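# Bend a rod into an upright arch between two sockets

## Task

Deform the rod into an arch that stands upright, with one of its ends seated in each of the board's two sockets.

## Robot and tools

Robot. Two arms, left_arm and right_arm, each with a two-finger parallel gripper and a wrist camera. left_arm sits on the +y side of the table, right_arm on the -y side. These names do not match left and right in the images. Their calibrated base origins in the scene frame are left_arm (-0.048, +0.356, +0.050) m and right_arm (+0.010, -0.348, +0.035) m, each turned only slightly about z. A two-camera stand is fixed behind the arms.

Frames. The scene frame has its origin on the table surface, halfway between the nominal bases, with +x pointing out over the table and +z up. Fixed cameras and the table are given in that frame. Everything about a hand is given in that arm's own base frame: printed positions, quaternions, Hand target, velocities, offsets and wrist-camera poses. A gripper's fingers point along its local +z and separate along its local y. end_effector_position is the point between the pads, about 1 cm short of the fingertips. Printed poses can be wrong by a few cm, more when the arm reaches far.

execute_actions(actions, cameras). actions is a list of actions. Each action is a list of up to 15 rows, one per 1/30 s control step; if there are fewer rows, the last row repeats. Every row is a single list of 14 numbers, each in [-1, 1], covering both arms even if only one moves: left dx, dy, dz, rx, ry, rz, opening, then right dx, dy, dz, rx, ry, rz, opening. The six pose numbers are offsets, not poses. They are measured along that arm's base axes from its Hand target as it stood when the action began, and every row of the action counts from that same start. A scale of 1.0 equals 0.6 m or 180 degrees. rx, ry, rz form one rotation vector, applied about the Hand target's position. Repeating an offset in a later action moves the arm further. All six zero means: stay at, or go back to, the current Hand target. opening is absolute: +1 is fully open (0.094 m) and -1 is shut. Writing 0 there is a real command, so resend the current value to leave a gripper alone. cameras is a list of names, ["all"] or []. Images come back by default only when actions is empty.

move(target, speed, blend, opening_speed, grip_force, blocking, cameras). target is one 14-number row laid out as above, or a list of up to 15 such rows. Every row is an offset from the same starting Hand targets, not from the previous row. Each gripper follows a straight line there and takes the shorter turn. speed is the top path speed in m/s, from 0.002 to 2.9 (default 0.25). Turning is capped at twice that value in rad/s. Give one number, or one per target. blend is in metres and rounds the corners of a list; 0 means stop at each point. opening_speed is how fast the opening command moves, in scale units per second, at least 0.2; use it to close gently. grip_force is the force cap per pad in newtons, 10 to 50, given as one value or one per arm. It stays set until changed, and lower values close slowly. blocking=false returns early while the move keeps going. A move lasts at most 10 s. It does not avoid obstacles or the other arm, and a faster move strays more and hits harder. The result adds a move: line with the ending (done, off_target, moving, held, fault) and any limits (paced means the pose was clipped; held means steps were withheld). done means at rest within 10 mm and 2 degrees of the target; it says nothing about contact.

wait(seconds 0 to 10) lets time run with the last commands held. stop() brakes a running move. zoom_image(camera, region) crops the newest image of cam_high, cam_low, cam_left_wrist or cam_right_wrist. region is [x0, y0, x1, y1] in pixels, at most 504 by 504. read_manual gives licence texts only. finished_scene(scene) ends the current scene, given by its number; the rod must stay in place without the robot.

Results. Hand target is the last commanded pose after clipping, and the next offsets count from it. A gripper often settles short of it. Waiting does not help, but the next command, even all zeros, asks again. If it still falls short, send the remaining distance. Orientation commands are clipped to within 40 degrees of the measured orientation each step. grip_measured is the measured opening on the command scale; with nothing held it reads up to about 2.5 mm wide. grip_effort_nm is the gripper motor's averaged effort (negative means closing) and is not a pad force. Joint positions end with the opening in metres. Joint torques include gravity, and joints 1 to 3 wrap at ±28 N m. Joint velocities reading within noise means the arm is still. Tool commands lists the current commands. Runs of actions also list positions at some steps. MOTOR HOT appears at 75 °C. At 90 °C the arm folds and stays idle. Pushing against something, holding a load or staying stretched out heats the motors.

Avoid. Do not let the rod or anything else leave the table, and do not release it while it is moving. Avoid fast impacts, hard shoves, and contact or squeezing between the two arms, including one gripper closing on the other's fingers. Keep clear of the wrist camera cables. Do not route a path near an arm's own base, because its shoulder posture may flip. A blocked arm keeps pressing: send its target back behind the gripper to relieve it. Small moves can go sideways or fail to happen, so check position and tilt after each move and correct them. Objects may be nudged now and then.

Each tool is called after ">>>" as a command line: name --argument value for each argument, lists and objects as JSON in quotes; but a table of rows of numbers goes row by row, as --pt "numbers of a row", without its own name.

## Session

>>> execute_actions --actions '[]' --cameras '["cam_high"]'

Scene clock: 0.00 s.
left_arm: end_effector_position=(+0.3957, +0.0028, +0.0810) grip_measured=+1.000 grip_effort_nm=n/a end_effector_quat_wxyz=(+0.566, -0.026, +0.824, +0.011) | right_arm: end_effector_position=(+0.3878, -0.0137, +0.0682) grip_measured=+1.000 grip_effort_nm=n/a end_effector_quat_wxyz=(+0.530, +0.048, +0.846, -0.005)
Joint positions: left_arm=[-0.024 1.575 0.369 0.84 -0.07 -0.039 0.094] | right_arm=[-0.015 1.542 0.381 0.707 0.046 0.069 0.094]
Joint velocities: within noise
Joint torques (N m): no reading
Heat: left arm: 31 °C; right arm: 29 °C.
Hand target: left_arm +0.3989, +0.0027, +0.0884; +0.575, -0.026, +0.817, +0.011 | right_arm +0.3895, -0.0137, +0.0715; +0.534, +0.048, +0.844, -0.005
Tool commands: left_gripper/opening=+1.0 right_gripper/opening=+1.0
Images, in order (width x height): cam_high 672x504.

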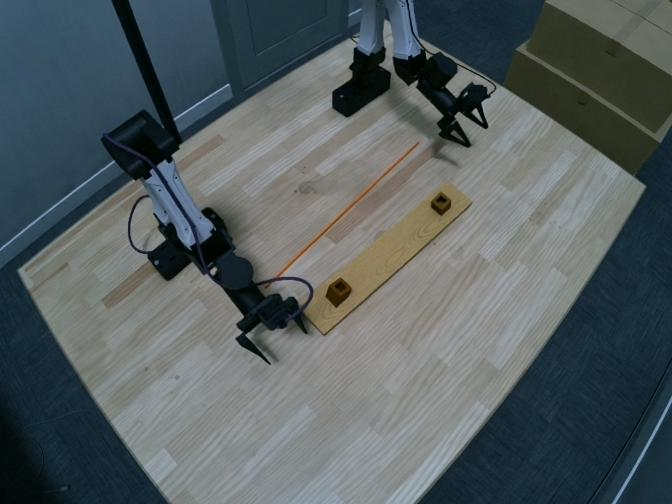

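>>> move --target '[-0.1643,-0.338,0.3532,-0.001,0.168,-0.018,0.2,-0.1825,0.3535,0.3805,-0.0075,0.137,0.030,0.2]' --speed 0.35 --cameras '["all"]'

>>> zoom_image --camera "cam_left_wrist" --region '[180, 40, 340, 160]'

>>> zoom_image --camera "cam_right_wrist" --region '[270, 90, 430, 210]'

Scene clock: 16.57 s.
left_arm: end_effector_position=(+0.2976, -0.1996, +0.2920) grip_measured=+0.202 grip_effort_nm=-0.08 end_effector_quat_wxyz=(+0.334, +0.008, +0.942, +0.005) | right_arm: end_effector_position=(+0.2784, +0.1978, +0.2974) grip_measured=+0.202 grip_effort_nm=-0.12 end_effector_quat_wxyz=(+0.343, -0.005, +0.939, +0.002)
Joint positions: left_arm=[-0.817 1.549 1.78 -1.297 -0.48 -0.675 0.056] | right_arm=[0.869 1.491 1.74 -1.315 0.509 0.724 0.056]
Joint torques (N m): left_arm=[-0.2 -5.85 10.02 1.5 -0.5 0.04] | right_arm=[-0.4 -4.68 9.5 1.03 0.37 0.04]
Heat: left arm: 35 °C; right arm: 31 °C.
Hand target: left_arm +0.3004, -0.2001, +0.3004; +0.343, -0.001, +0.939, +0.000 | right_arm +0.2801, +0.1983, +0.2997; +0.341, +0.000, +0.940, +0.000
Off the commanded pose: left_arm 0.009 m, 2 deg | right_arm 0.003 m, 1 deg.
move: done

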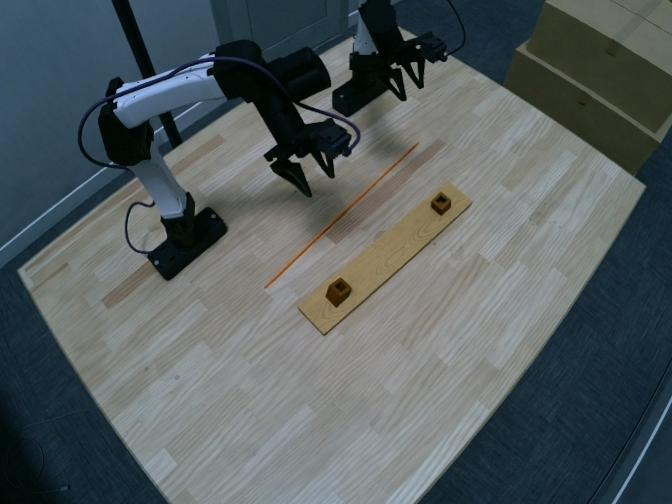

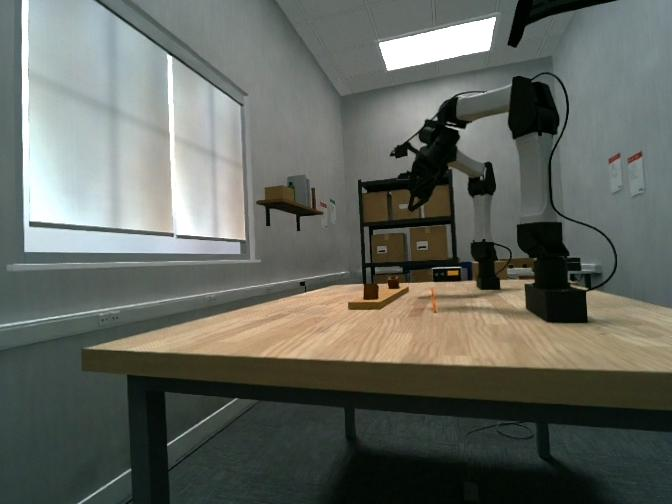

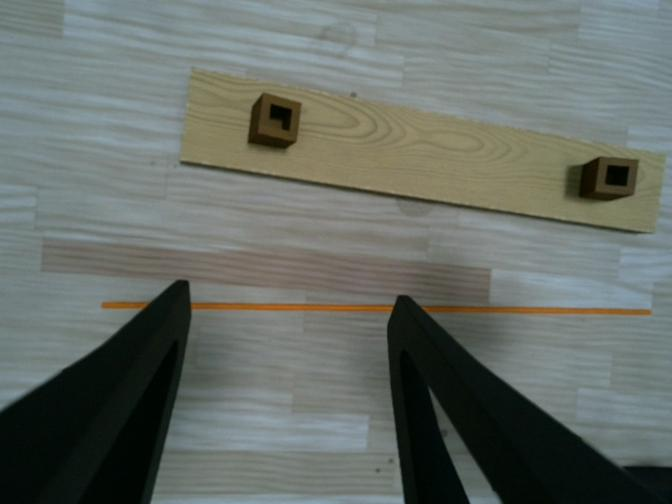

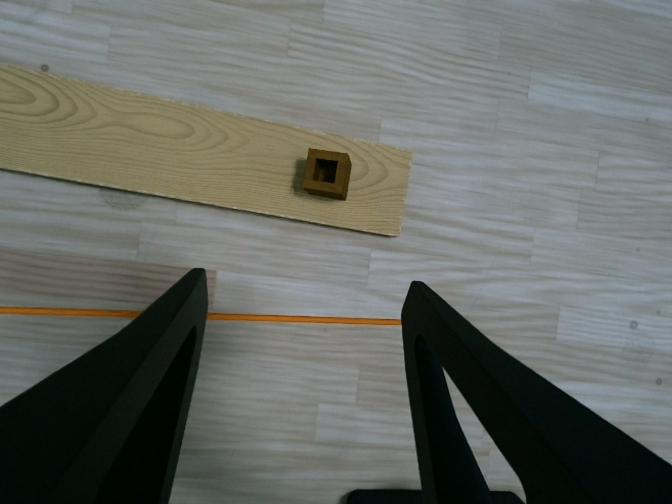

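Scaled by 3.150 from the camera's 672x504 image, which has a finer 960x720 frame.

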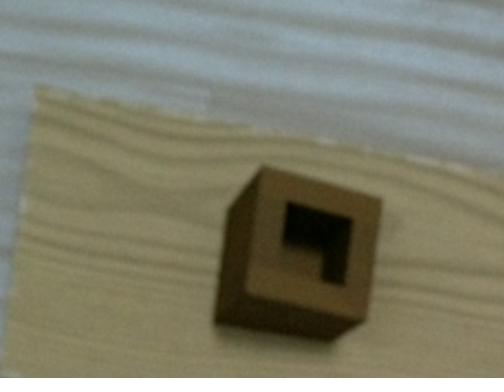

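Scaled by 3.150 from the camera's 672x504 image, which has a finer 960x720 frame.

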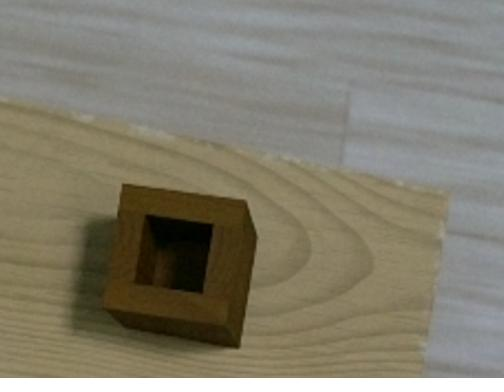

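>>> move --target '[-0.0765,0.2135,-0.489,0.1699,0.1772,-0.4656,0,-0.0935,-0.1338,-0.4695,-0.1775,0.1708,0.4895,0]' --speed 0.3 --cameras '["cam_left_wrist","cam_right_wrist"]'

Scene clock: 82.57 s.
left_arm: end_effector_position=(+0.2539, -0.0767, +0.0099) grip_measured=+0.002 grip_effort_nm=-0.08 end_effector_quat_wxyz=(+0.003, +0.691, +0.723, -0.006) | right_arm: end_effector_position=(+0.2267, +0.1208, +0.0246) grip_measured=+0.002 grip_effort_nm=-0.12 end_effector_quat_wxyz=(-0.009, +0.716, -0.698, +0.005)
Joint positions: left_arm=[-0.284 1.657 0.927 -0.841 0.014 1.242 0.047] | right_arm=[0.492 1.58 0.911 -0.881 0.004 -1.104 0.047]
Joint torques (N m): left_arm=[0.4 -6.26 4.93 0.54 -0.13 0.18] | right_arm=[-0.8 -5.09 5.53 0.34 -0.11 -0.31]
Heat: left arm: 40 °C; right arm: 31 °C.
Hand target: left_arm +0.2544, -0.0721, +0.0070; -0.001, +0.692, +0.722, +0.000 | right_arm +0.2239, +0.1181, +0.0181; +0.000, +0.721, -0.693, +0.000
Off the commanded pose: left_arm 0.006 m, 1 deg | right_arm 0.008 m, 1 deg.
move: done
Images, in order (width x height): cam_left_wrist 672x504, cam_right_wrist 672x504.

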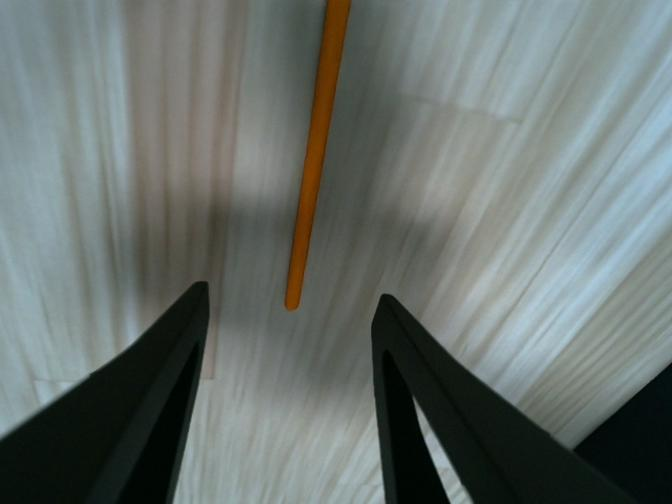

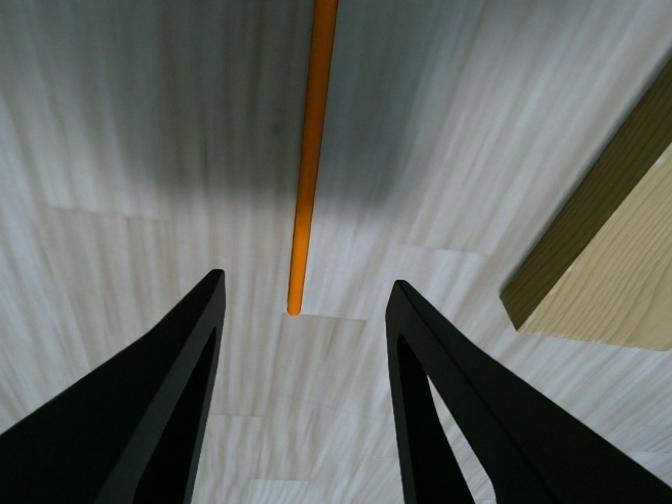

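>>> move --pt "0 0 -0.0792 0 0 0 -0.3 0 -0.0067 -0.0785 0 0 0 -0.3" --pt "0 0 -0.0792 0 0 0 -1 0 -0.0067 -0.0785 0 0 0 -1" --speed 0.07 --opening_speed 0.5 --cameras '["cam_left_wrist","cam_right_wrist"]'

Scene clock: 181.73 s.
left_arm: end_effector_position=(+0.2550, -0.0770, -0.0371) grip_measured=-0.887 grip_effort_nm=-1.00 end_effector_quat_wxyz=(+0.005, +0.692, +0.722, -0.005) | right_arm: end_effector_position=(+0.2280, +0.1174, -0.0214) grip_measured=-0.880 grip_effort_nm=-1.03 end_effector_quat_wxyz=(-0.010, +0.718, -0.696, +0.005)
Joint positions: left_arm=[-0.284 1.768 0.833 -0.633 0.014 1.244 0.005] | right_arm=[0.478 1.676 0.801 -0.674 0.004 -1.124 0.006]
Joint torques (N m): left_arm=[0.49 -6.43 4.41 0.6 -0.13 0.15] | right_arm=[-0.84 -5.03 4.81 0.38 -0.11 -0.23]
Heat: left arm: 37 °C; right arm: 29 °C.
Hand target: left_arm +0.2545, -0.0721, -0.0405; -0.001, +0.692, +0.722, +0.000 | right_arm +0.2240, +0.1141, -0.0290; +0.000, +0.721, -0.693, +0.000
Off the commanded pose: left_arm 0.006 m, 1 deg | right_arm 0.009 m, 1 deg.
move: done
Images, in order (width x height): cam_left_wrist 672x504, cam_right_wrist 672x504.

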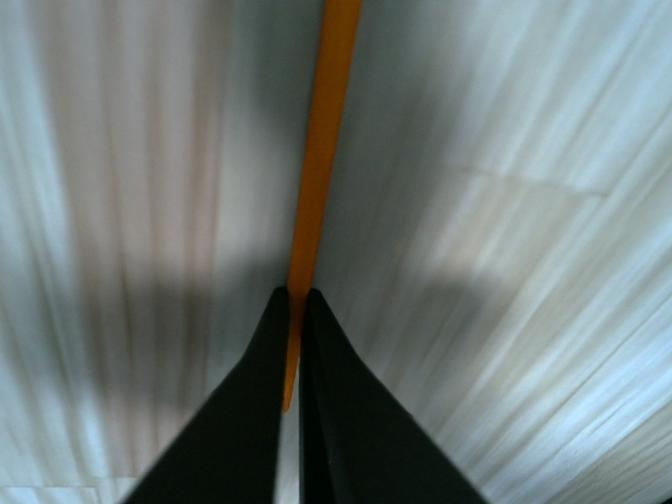

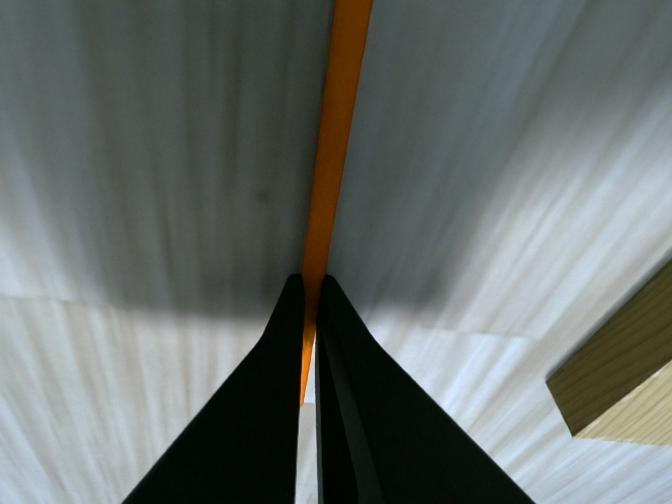

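>>> move --pt "0 0 0.15 0 0 0 -1 0 0 0.15 0 0 0 -1" --pt "0.2612 -0.062 0.3675 -0.0042 -0.3892 -0.0293 -1 0.1953 -0.0437 0.3733 -0.0051 -0.3887 -0.0294 -1" --speed 0.18 --blend '[0.03,0]' --cameras '["cam_high"]'

>>> move --pt "0.0058 -0.0101 -0.0201 -0.1109 0.0072 0 -1 0.0086 0.01 -0.0209 0.1109 -0.0076 0 -1" --pt "0.0116 -0.0335 -0.0403 -0.194 0.0126 0 -1 0.0173 0.0332 -0.0418 0.194 -0.0133 0 -1" --pt "0.016 -0.0695 -0.0671 -0.2772 0.018 0 -1 0.0238 0.0687 -0.0696 0.2772 -0.019 0 -1" --pt "0.0203 -0.1245 -0.0939 -0.3604 0.0233 0 -1 0.0302 0.1232 -0.0974 0.3604 -0.0247 0 -1" --speed 0.14 --blend '[0.01,0.01,0.01,0]' --cameras '["all"]'

Scene clock: 240.20 s.
left_arm: end_effector_position=(+0.4110, -0.1066, +0.1816) grip_measured=-0.888 grip_effort_nm=-1.03 end_effector_quat_wxyz=(+0.413, +0.596, +0.566, +0.392) | right_arm: end_effector_position=(+0.3419, +0.0891, +0.1947) grip_measured=-0.880 grip_effort_nm=-1.05 end_effector_quat_wxyz=(-0.388, +0.561, -0.602, +0.414)
Joint positions: left_arm=[-0.376 1.371 0.712 0.283 -0.303 1.453 0.005] | right_arm=[0.509 1.068 0.597 0.045 0.535 -1.341 0.006]
Joint torques (N m): left_arm=[-0.55 -5.16 6.79 2.8 0.01 0.03] | right_arm=[-0.53 -4.45 7.05 2.25 0.11 -0.1]
Heat: left arm: 37 °C; right arm: 28 °C.
Hand target: left_arm +0.4112, -0.1092, +0.1798; +0.418, +0.597, +0.561, +0.393 | right_arm +0.3412, +0.0879, +0.1950; -0.392, +0.560, -0.599, +0.418
Off the commanded pose: left_arm 0.003 m, 1 deg | right_arm 0.001 m, 1 deg.
move: done
Images, in order (width x height): cam_high 672x504.

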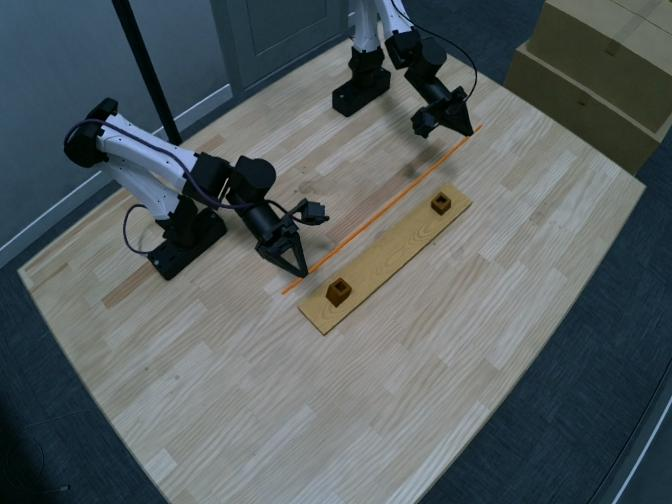

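Scene clock: 245.13 s.
left_arm: end_effector_position=(+0.4301, -0.1656, +0.1209) grip_measured=-0.888 grip_effort_nm=-1.03 end_effector_quat_wxyz=(+0.644, +0.282, +0.710, +0.043) | right_arm: end_effector_position=(+0.3642, +0.1467, +0.1381) grip_measured=-0.880 grip_effort_nm=-1.05 end_effector_quat_wxyz=(+0.646, -0.235, +0.722, -0.083)
Joint positions: left_arm=[-0.4 1.783 0.566 1.047 -0.086 0.43 0.005] | right_arm=[0.531 1.496 0.338 0.996 0.34 -0.388 0.006]
Joint torques (N m): left_arm=[-2.39 -6.8 5.05 2.95 0.47 -0.12] | right_arm=[1.5 -4.08 5.57 2.54 -0.4 0.22]
Heat: left arm: 37 °C; right arm: 29 °C.
Hand target: left_arm +0.4234, -0.1839, +0.1235; +0.653, +0.293, +0.698, +0.010 | right_arm +0.3593, +0.1617, +0.1364; +0.653, -0.246, +0.714, -0.052
Off the commanded pose: left_arm 0.020 m, 4 deg | right_arm 0.016 m, 4 deg.
move: off_target (left_arm, right_arm)

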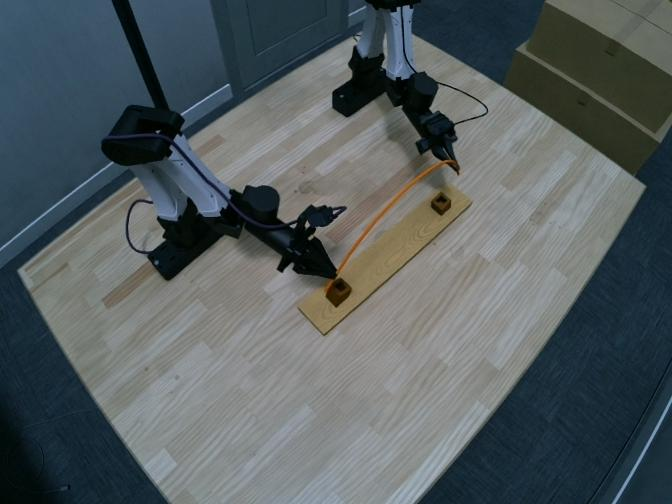

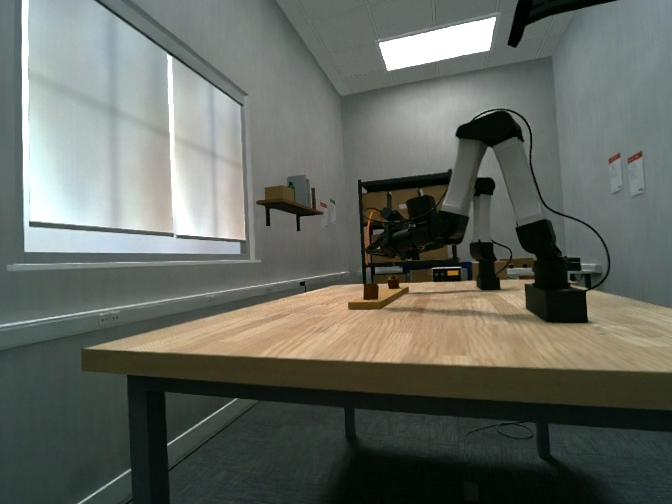

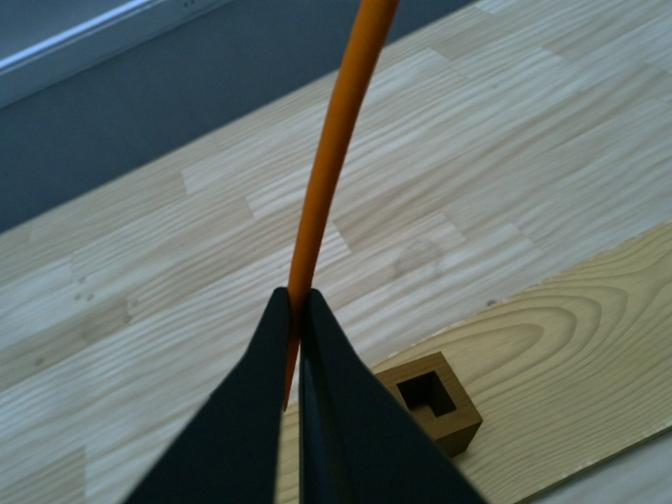

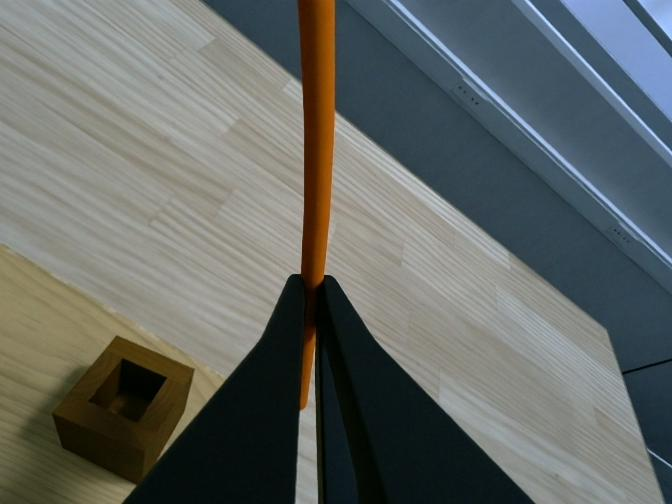

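>>> move --pt "0.004 -0.0623 -0.012 -0.0555 -0.006 0 -1 0.007 0.0635 -0.013 0.0555 -0.015 0 -1" --pt "0.0077 -0.1133 -0.0225 -0.0776 -0.017 0 -1 0.0145 0.1155 -0.024 0.0776 -0.030 0 -1" --speed 0.1 --blend '[0.01,0]' --cameras '["all"]'

>>> zoom_image --camera "cam_high" --region '[310, 255, 370, 315]'

>>> zoom_image --camera "cam_high" --region '[410, 170, 470, 230]'

>>> zoom_image --camera "cam_low" --region '[350, 255, 410, 305]'

>>> zoom_image --camera "cam_left_wrist" --region '[220, 320, 480, 504]'

>>> zoom_image --camera "cam_right_wrist" --region '[100, 320, 360, 504]'

Scene clock: 279.27 s.
left_arm: end_effector_position=(+0.4326, -0.2156, +0.0975) grip_measured=-0.888 grip_effort_nm=-1.03 end_effector_quat_wxyz=(+0.689, +0.180, +0.702, -0.016) | right_arm: end_effector_position=(+0.3684, +0.1979, +0.1058) grip_measured=-0.880 grip_effort_nm=-1.05 end_effector_quat_wxyz=(+0.685, -0.142, +0.714, -0.030)
Joint positions: left_arm=[-0.566 2.074 0.641 1.379 -0.292 0.212 0.005] | right_arm=[0.718 1.919 0.419 1.429 0.565 -0.202 0.006]
Joint torques (N m): left_arm=[-3.26 -8.24 7.79 2.82 0.94 0.05] | right_arm=[2.36 -5.81 7.24 2.84 -0.81 -0.08]
Heat: left arm: 39 °C; right arm: 33 °C.
Hand target: left_arm +0.4280, -0.2520, +0.1102; +0.703, +0.211, +0.676, -0.067 | right_arm +0.3680, +0.2310, +0.1221; +0.711, -0.162, +0.684, +0.024
Off the commanded pose: left_arm 0.039 m, 8 deg | right_arm 0.037 m, 8 deg.
move: off_target (left_arm, right_arm)

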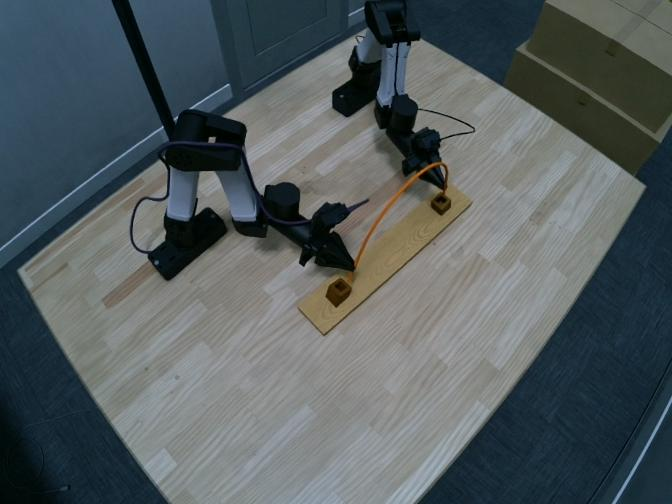

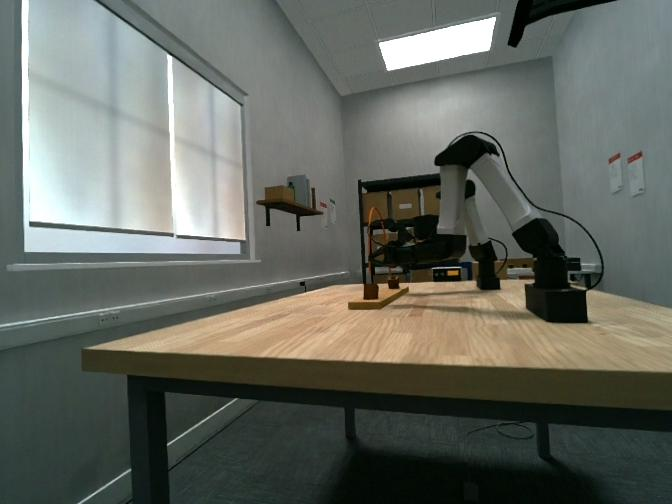

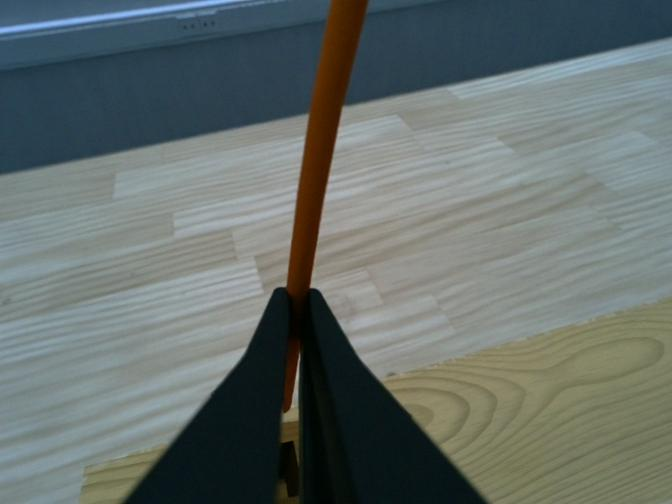

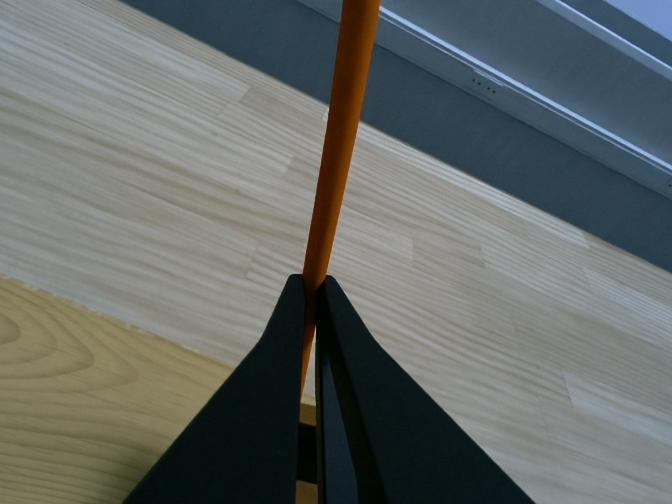

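Scaled by 8.400 from the camera's 672x504 image, which has a finer 960x720 frame.

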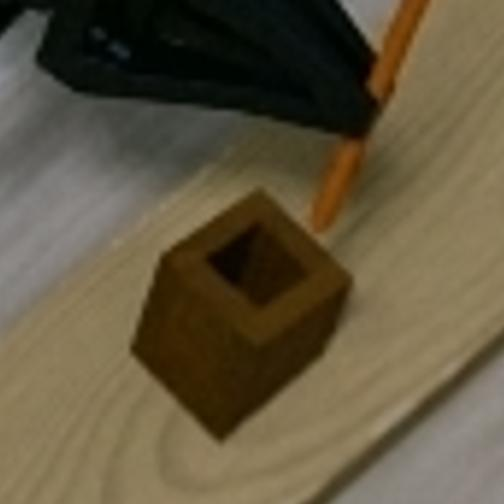

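Scaled by 8.400 from the camera's 672x504 image, which has a finer 960x720 frame.

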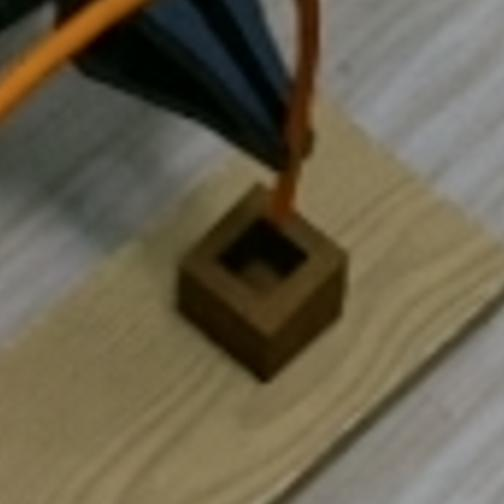

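Scaled by 8.400 from the camera's 672x504 image, which has a finer 960x720 frame.

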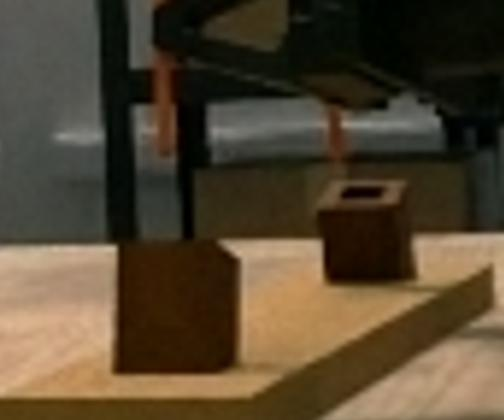

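Scaled by 1.938 from the camera's 672x504 image, which has a finer 960x720 frame.

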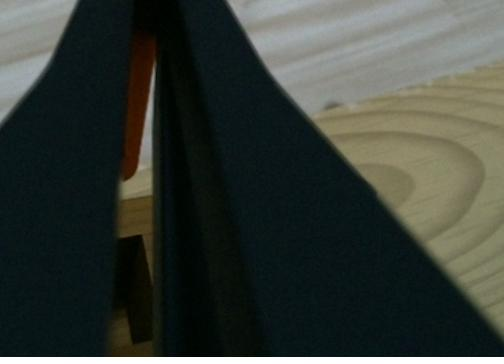

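Scaled by 1.938 from the camera's 672x504 image, which has a finer 960x720 frame.

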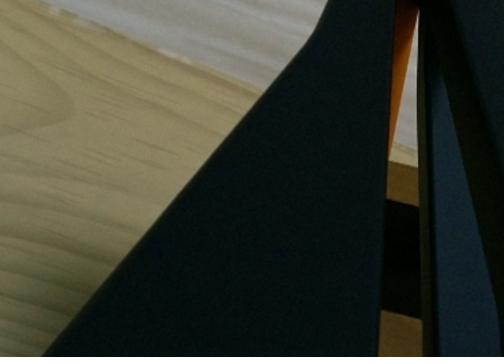

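>>> move --target '[-0.0033,0.0142,-0.0525,0,0,0,-1,0.0017,-0.015,-0.0385,0,0,0,-1]' --speed 0.06 --cameras '["all"]'

>>> zoom_image --camera "cam_high" --region '[310, 255, 370, 315]'

>>> zoom_image --camera "cam_high" --region '[410, 170, 470, 230]'

>>> zoom_image --camera "cam_low" --region '[350, 255, 410, 305]'

>>> zoom_image --camera "cam_left_wrist" --region '[220, 320, 480, 504]'

>>> zoom_image --camera "cam_right_wrist" --region '[100, 320, 360, 504]'

Scene clock: 327.53 s.
left_arm: end_effector_position=(+0.4302, -0.2140, +0.0610) grip_measured=-0.888 grip_effort_nm=-1.03 end_effector_quat_wxyz=(+0.679, +0.184, +0.711, -0.013) | right_arm: end_effector_position=(+0.3685, +0.1969, +0.0862) grip_measured=-0.880 grip_effort_nm=-1.05 end_effector_quat_wxyz=(+0.677, -0.143, +0.721, -0.032)
Joint positions: left_arm=[-0.566 2.21 0.641 1.487 -0.292 0.21 0.005] | right_arm=[0.716 2.002 0.419 1.486 0.565 -0.192 0.006]
Joint torques (N m): left_arm=[-1.77 -8.9 5.48 3.27 1.14 0.05] | right_arm=[0.57 -5.44 5.44 3.08 -1 -0.06]
Heat: left arm: 39 °C; right arm: 39 °C.
Hand target: left_arm +0.4260, -0.2434, +0.0786; +0.702, +0.211, +0.676, -0.067 | right_arm +0.3690, +0.2221, +0.0990; +0.711, -0.162, +0.684, +0.024
Off the commanded pose: left_arm 0.035 m, 8 deg | right_arm 0.028 m, 9 deg.
joint sent to its limit (right arm) — joint 4 (wrist pitch), upper limit. The joint targets still meet the commanded pose.
move: off_target (left_arm, right_arm)

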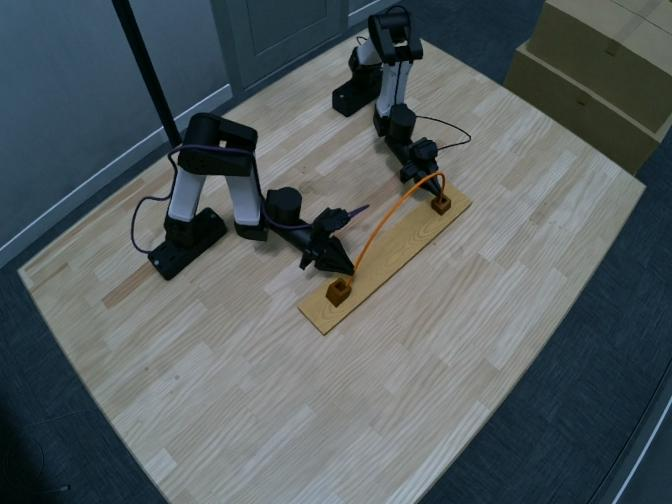

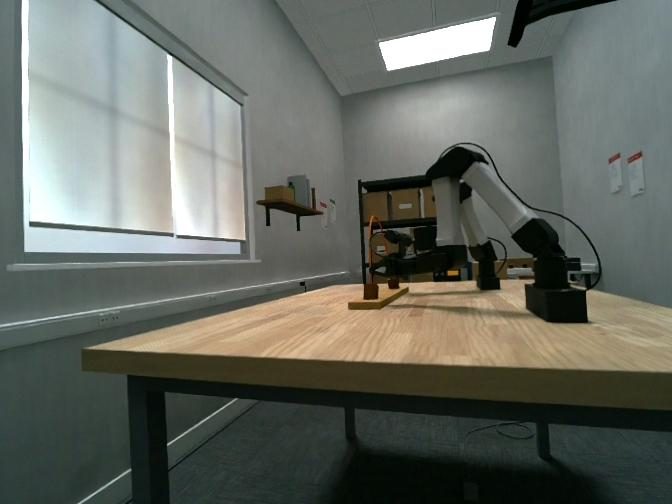

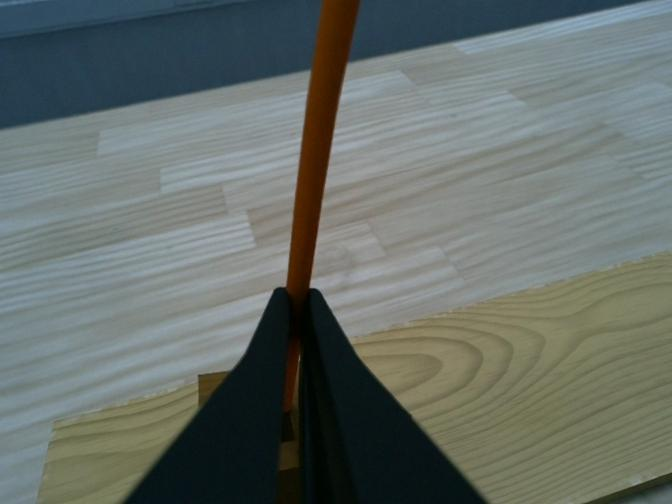

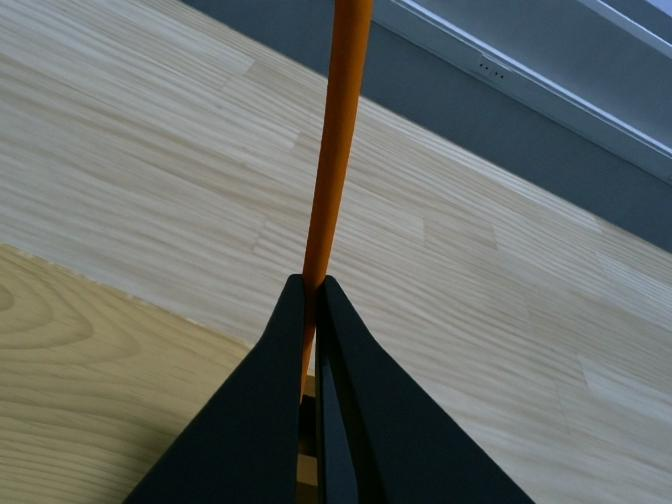

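Scaled by 8.400 from the camera's 672x504 image, which has a finer 960x720 frame.

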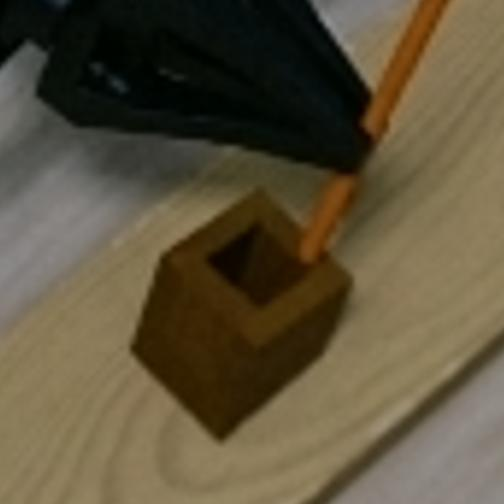

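Scaled by 8.400 from the camera's 672x504 image, which has a finer 960x720 frame.

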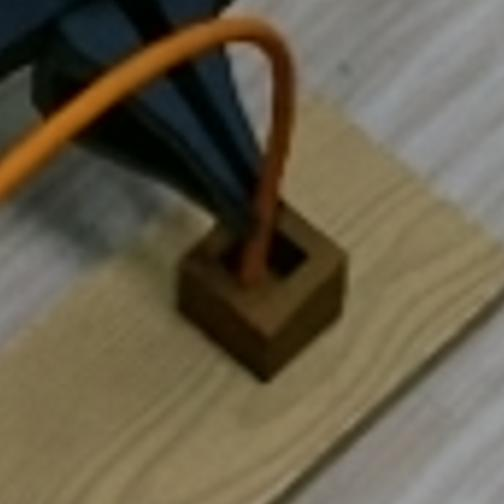

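Scaled by 8.400 from the camera's 672x504 image, which has a finer 960x720 frame.

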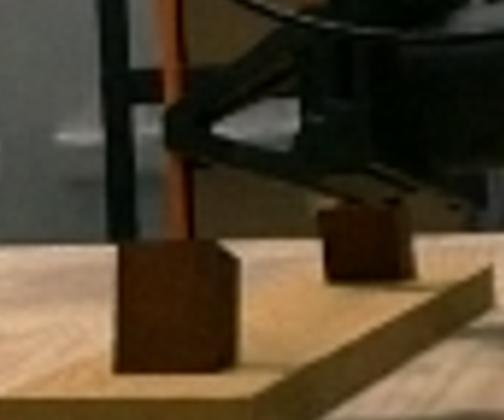

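Scaled by 1.938 from the camera's 672x504 image, which has a finer 960x720 frame.

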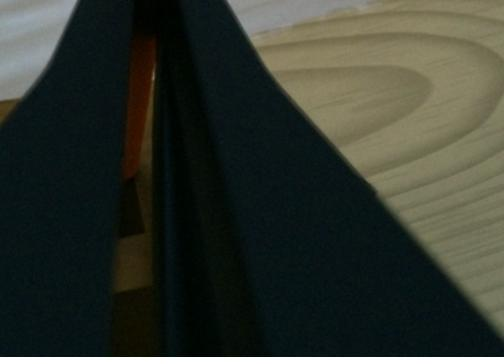

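Scaled by 1.938 from the camera's 672x504 image, which has a finer 960x720 frame.

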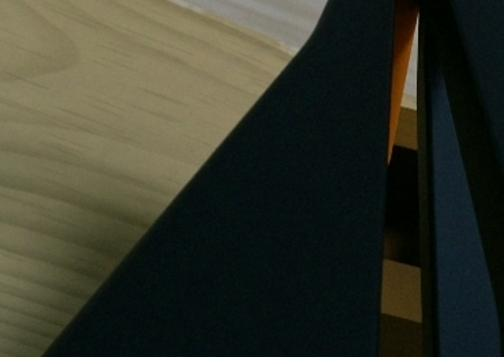

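>>> move --target '[0.0017,0.02,0.008,0,0,0,-1,0.002,-0.005,0,0,0,0,-1]' --speed 0.05 --cameras '["all"]'

>>> zoom_image --camera "cam_high" --region '[310, 255, 370, 315]'

>>> zoom_image --camera "cam_left_wrist" --region '[180, 320, 340, 440]'

Scene clock: 348.30 s.
left_arm: end_effector_position=(+0.4353, -0.2048, +0.0610) grip_measured=-0.888 grip_effort_nm=-1.03 end_effector_quat_wxyz=(+0.679, +0.180, +0.712, -0.011) | right_arm: end_effector_position=(+0.3697, +0.1969, +0.0860) grip_measured=-0.880 grip_effort_nm=-1.05 end_effector_quat_wxyz=(+0.677, -0.146, +0.721, -0.029)
Joint positions: left_arm=[-0.537 2.21 0.641 1.487 -0.272 0.21 0.005] | right_arm=[0.707 2.002 0.419 1.486 0.547 -0.192 0.006]
Joint torques (N m): left_arm=[-1.46 -11.32 3.02 3.23 1.26 0.06] | right_arm=[0.25 -5.63 5.19 3.09 -0.94 -0.06]
Heat: left arm: 44 °C; right arm: 41 °C.
Hand target: left_arm +0.4271, -0.2314, +0.0834; +0.703, +0.211, +0.676, -0.067 | right_arm +0.3702, +0.2190, +0.0990; +0.711, -0.162, +0.684, +0.024
Off the commanded pose: left_arm 0.036 m, 9 deg | right_arm 0.026 m, 9 deg.
joint sent to its limit (right arm) — joint 4 (wrist pitch), upper limit. The joint targets still meet the commanded pose.
move: off_target (left_arm, right_arm)

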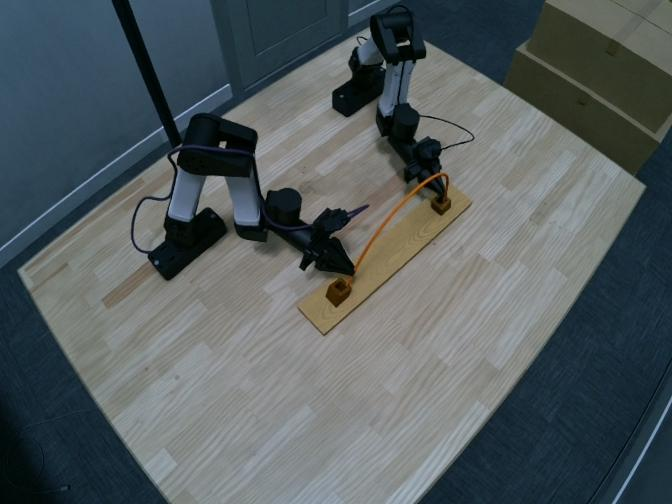

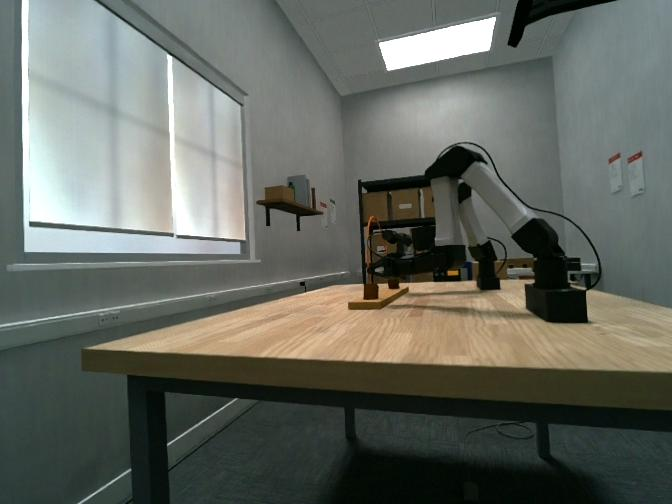

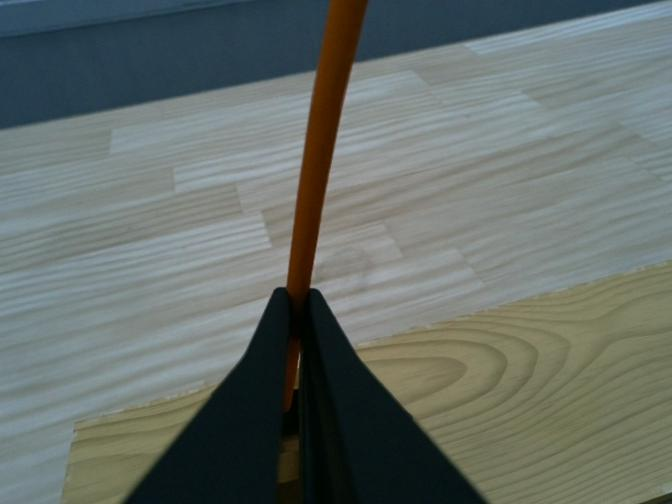

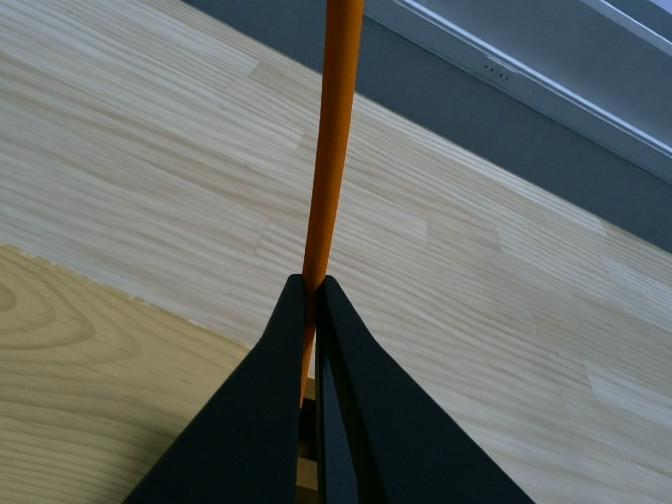

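Scaled by 8.400 from the camera's 672x504 image, which has a finer 960x720 frame.

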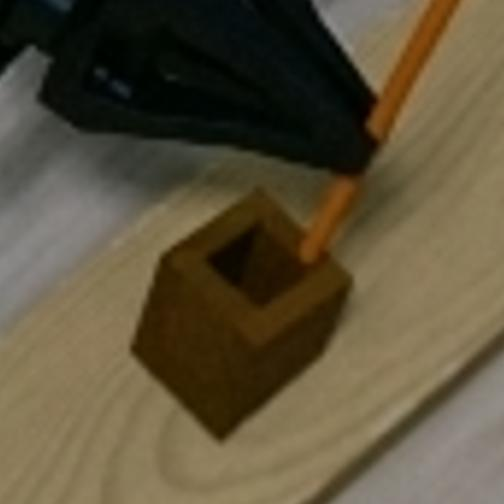

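Scaled by 3.150 from the camera's 672x504 image, which has a finer 960x720 frame.

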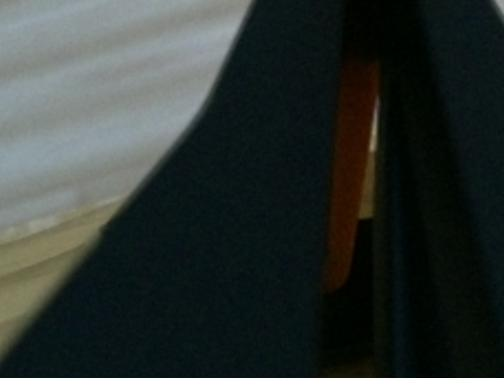

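>>> move --target '[0,0,0,0,0,0,-1,0,-0.02,0.003,0,0,0,-1]' --speed 0.05 --cameras '["all"]'

>>> zoom_image --camera "cam_high" --region '[310, 255, 370, 315]'

>>> zoom_image --camera "cam_high" --region '[410, 170, 470, 230]'

>>> zoom_image --camera "cam_low" --region '[350, 255, 410, 305]'

Scene clock: 382.97 s.
left_arm: end_effector_position=(+0.4352, -0.2053, +0.0610) grip_measured=-0.888 grip_effort_nm=-1.03 end_effector_quat_wxyz=(+0.679, +0.181, +0.712, -0.012) | right_arm: end_effector_position=(+0.3742, +0.1943, +0.0857) grip_measured=-0.880 grip_effort_nm=-1.05 end_effector_quat_wxyz=(+0.676, -0.152, +0.721, -0.020)
Joint positions: left_arm=[-0.537 2.21 0.641 1.487 -0.269 0.21 0.005] | right_arm=[0.676 2.002 0.419 1.486 0.495 -0.191 0.006]
Joint torques (N m): left_arm=[-1.57 -11.48 3.14 3.27 1.21 0.1] | right_arm=[-0.16 -7.75 2.97 3.1 -0.77 -0.05]
Heat: left arm: 49 °C; right arm: 44 °C.
Hand target: left_arm +0.4271, -0.2314, +0.0834; +0.703, +0.211, +0.676, -0.067 | right_arm +0.3702, +0.2070, +0.1008; +0.711, -0.163, +0.684, +0.024
Off the commanded pose: left_arm 0.035 m, 9 deg | right_arm 0.020 m, 8 deg.
joint sent to its limit (right arm) — joint 4 (wrist pitch), upper limit. The joint targets still meet the commanded pose.
move: off_target (left_arm, right_arm)

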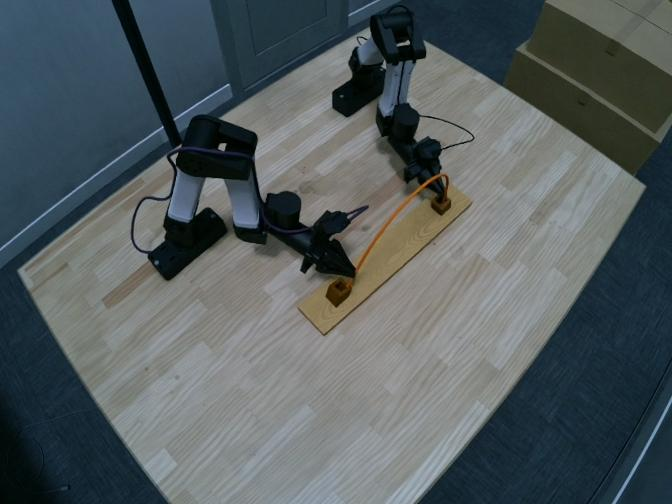

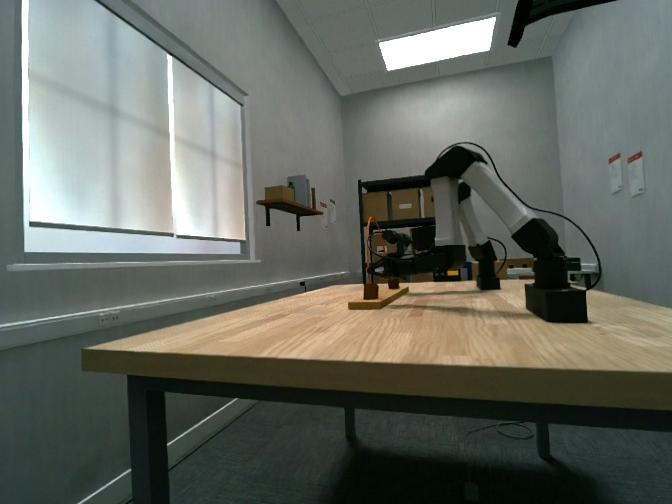

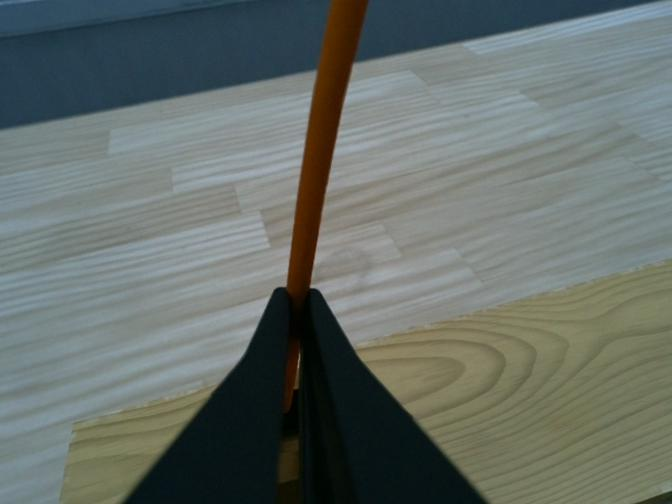

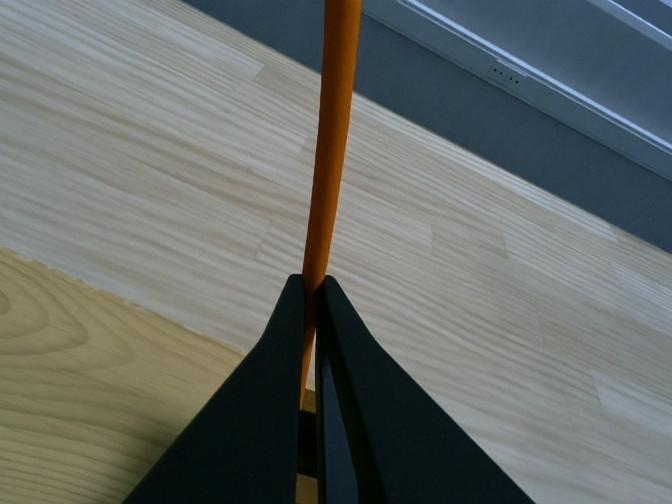

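Scaled by 8.400 from the camera's 672x504 image, which has a finer 960x720 frame.

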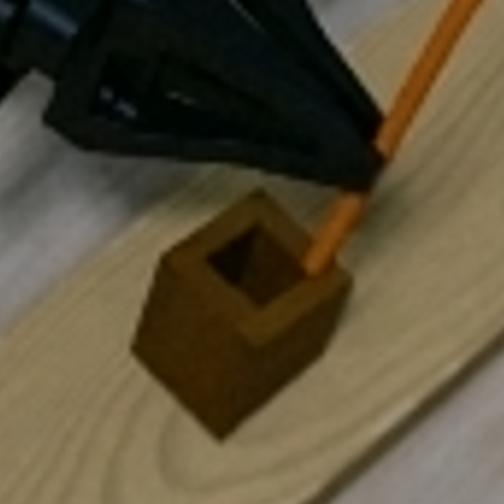

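Scaled by 8.400 from the camera's 672x504 image, which has a finer 960x720 frame.

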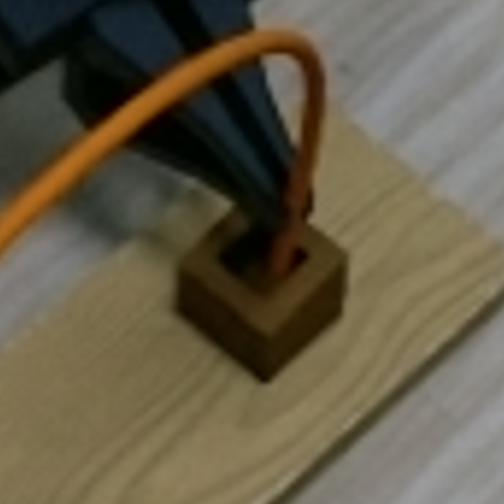

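Scaled by 8.400 from the camera's 672x504 image, which has a finer 960x720 frame.

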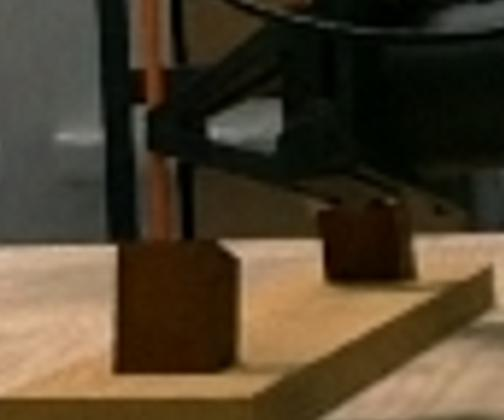

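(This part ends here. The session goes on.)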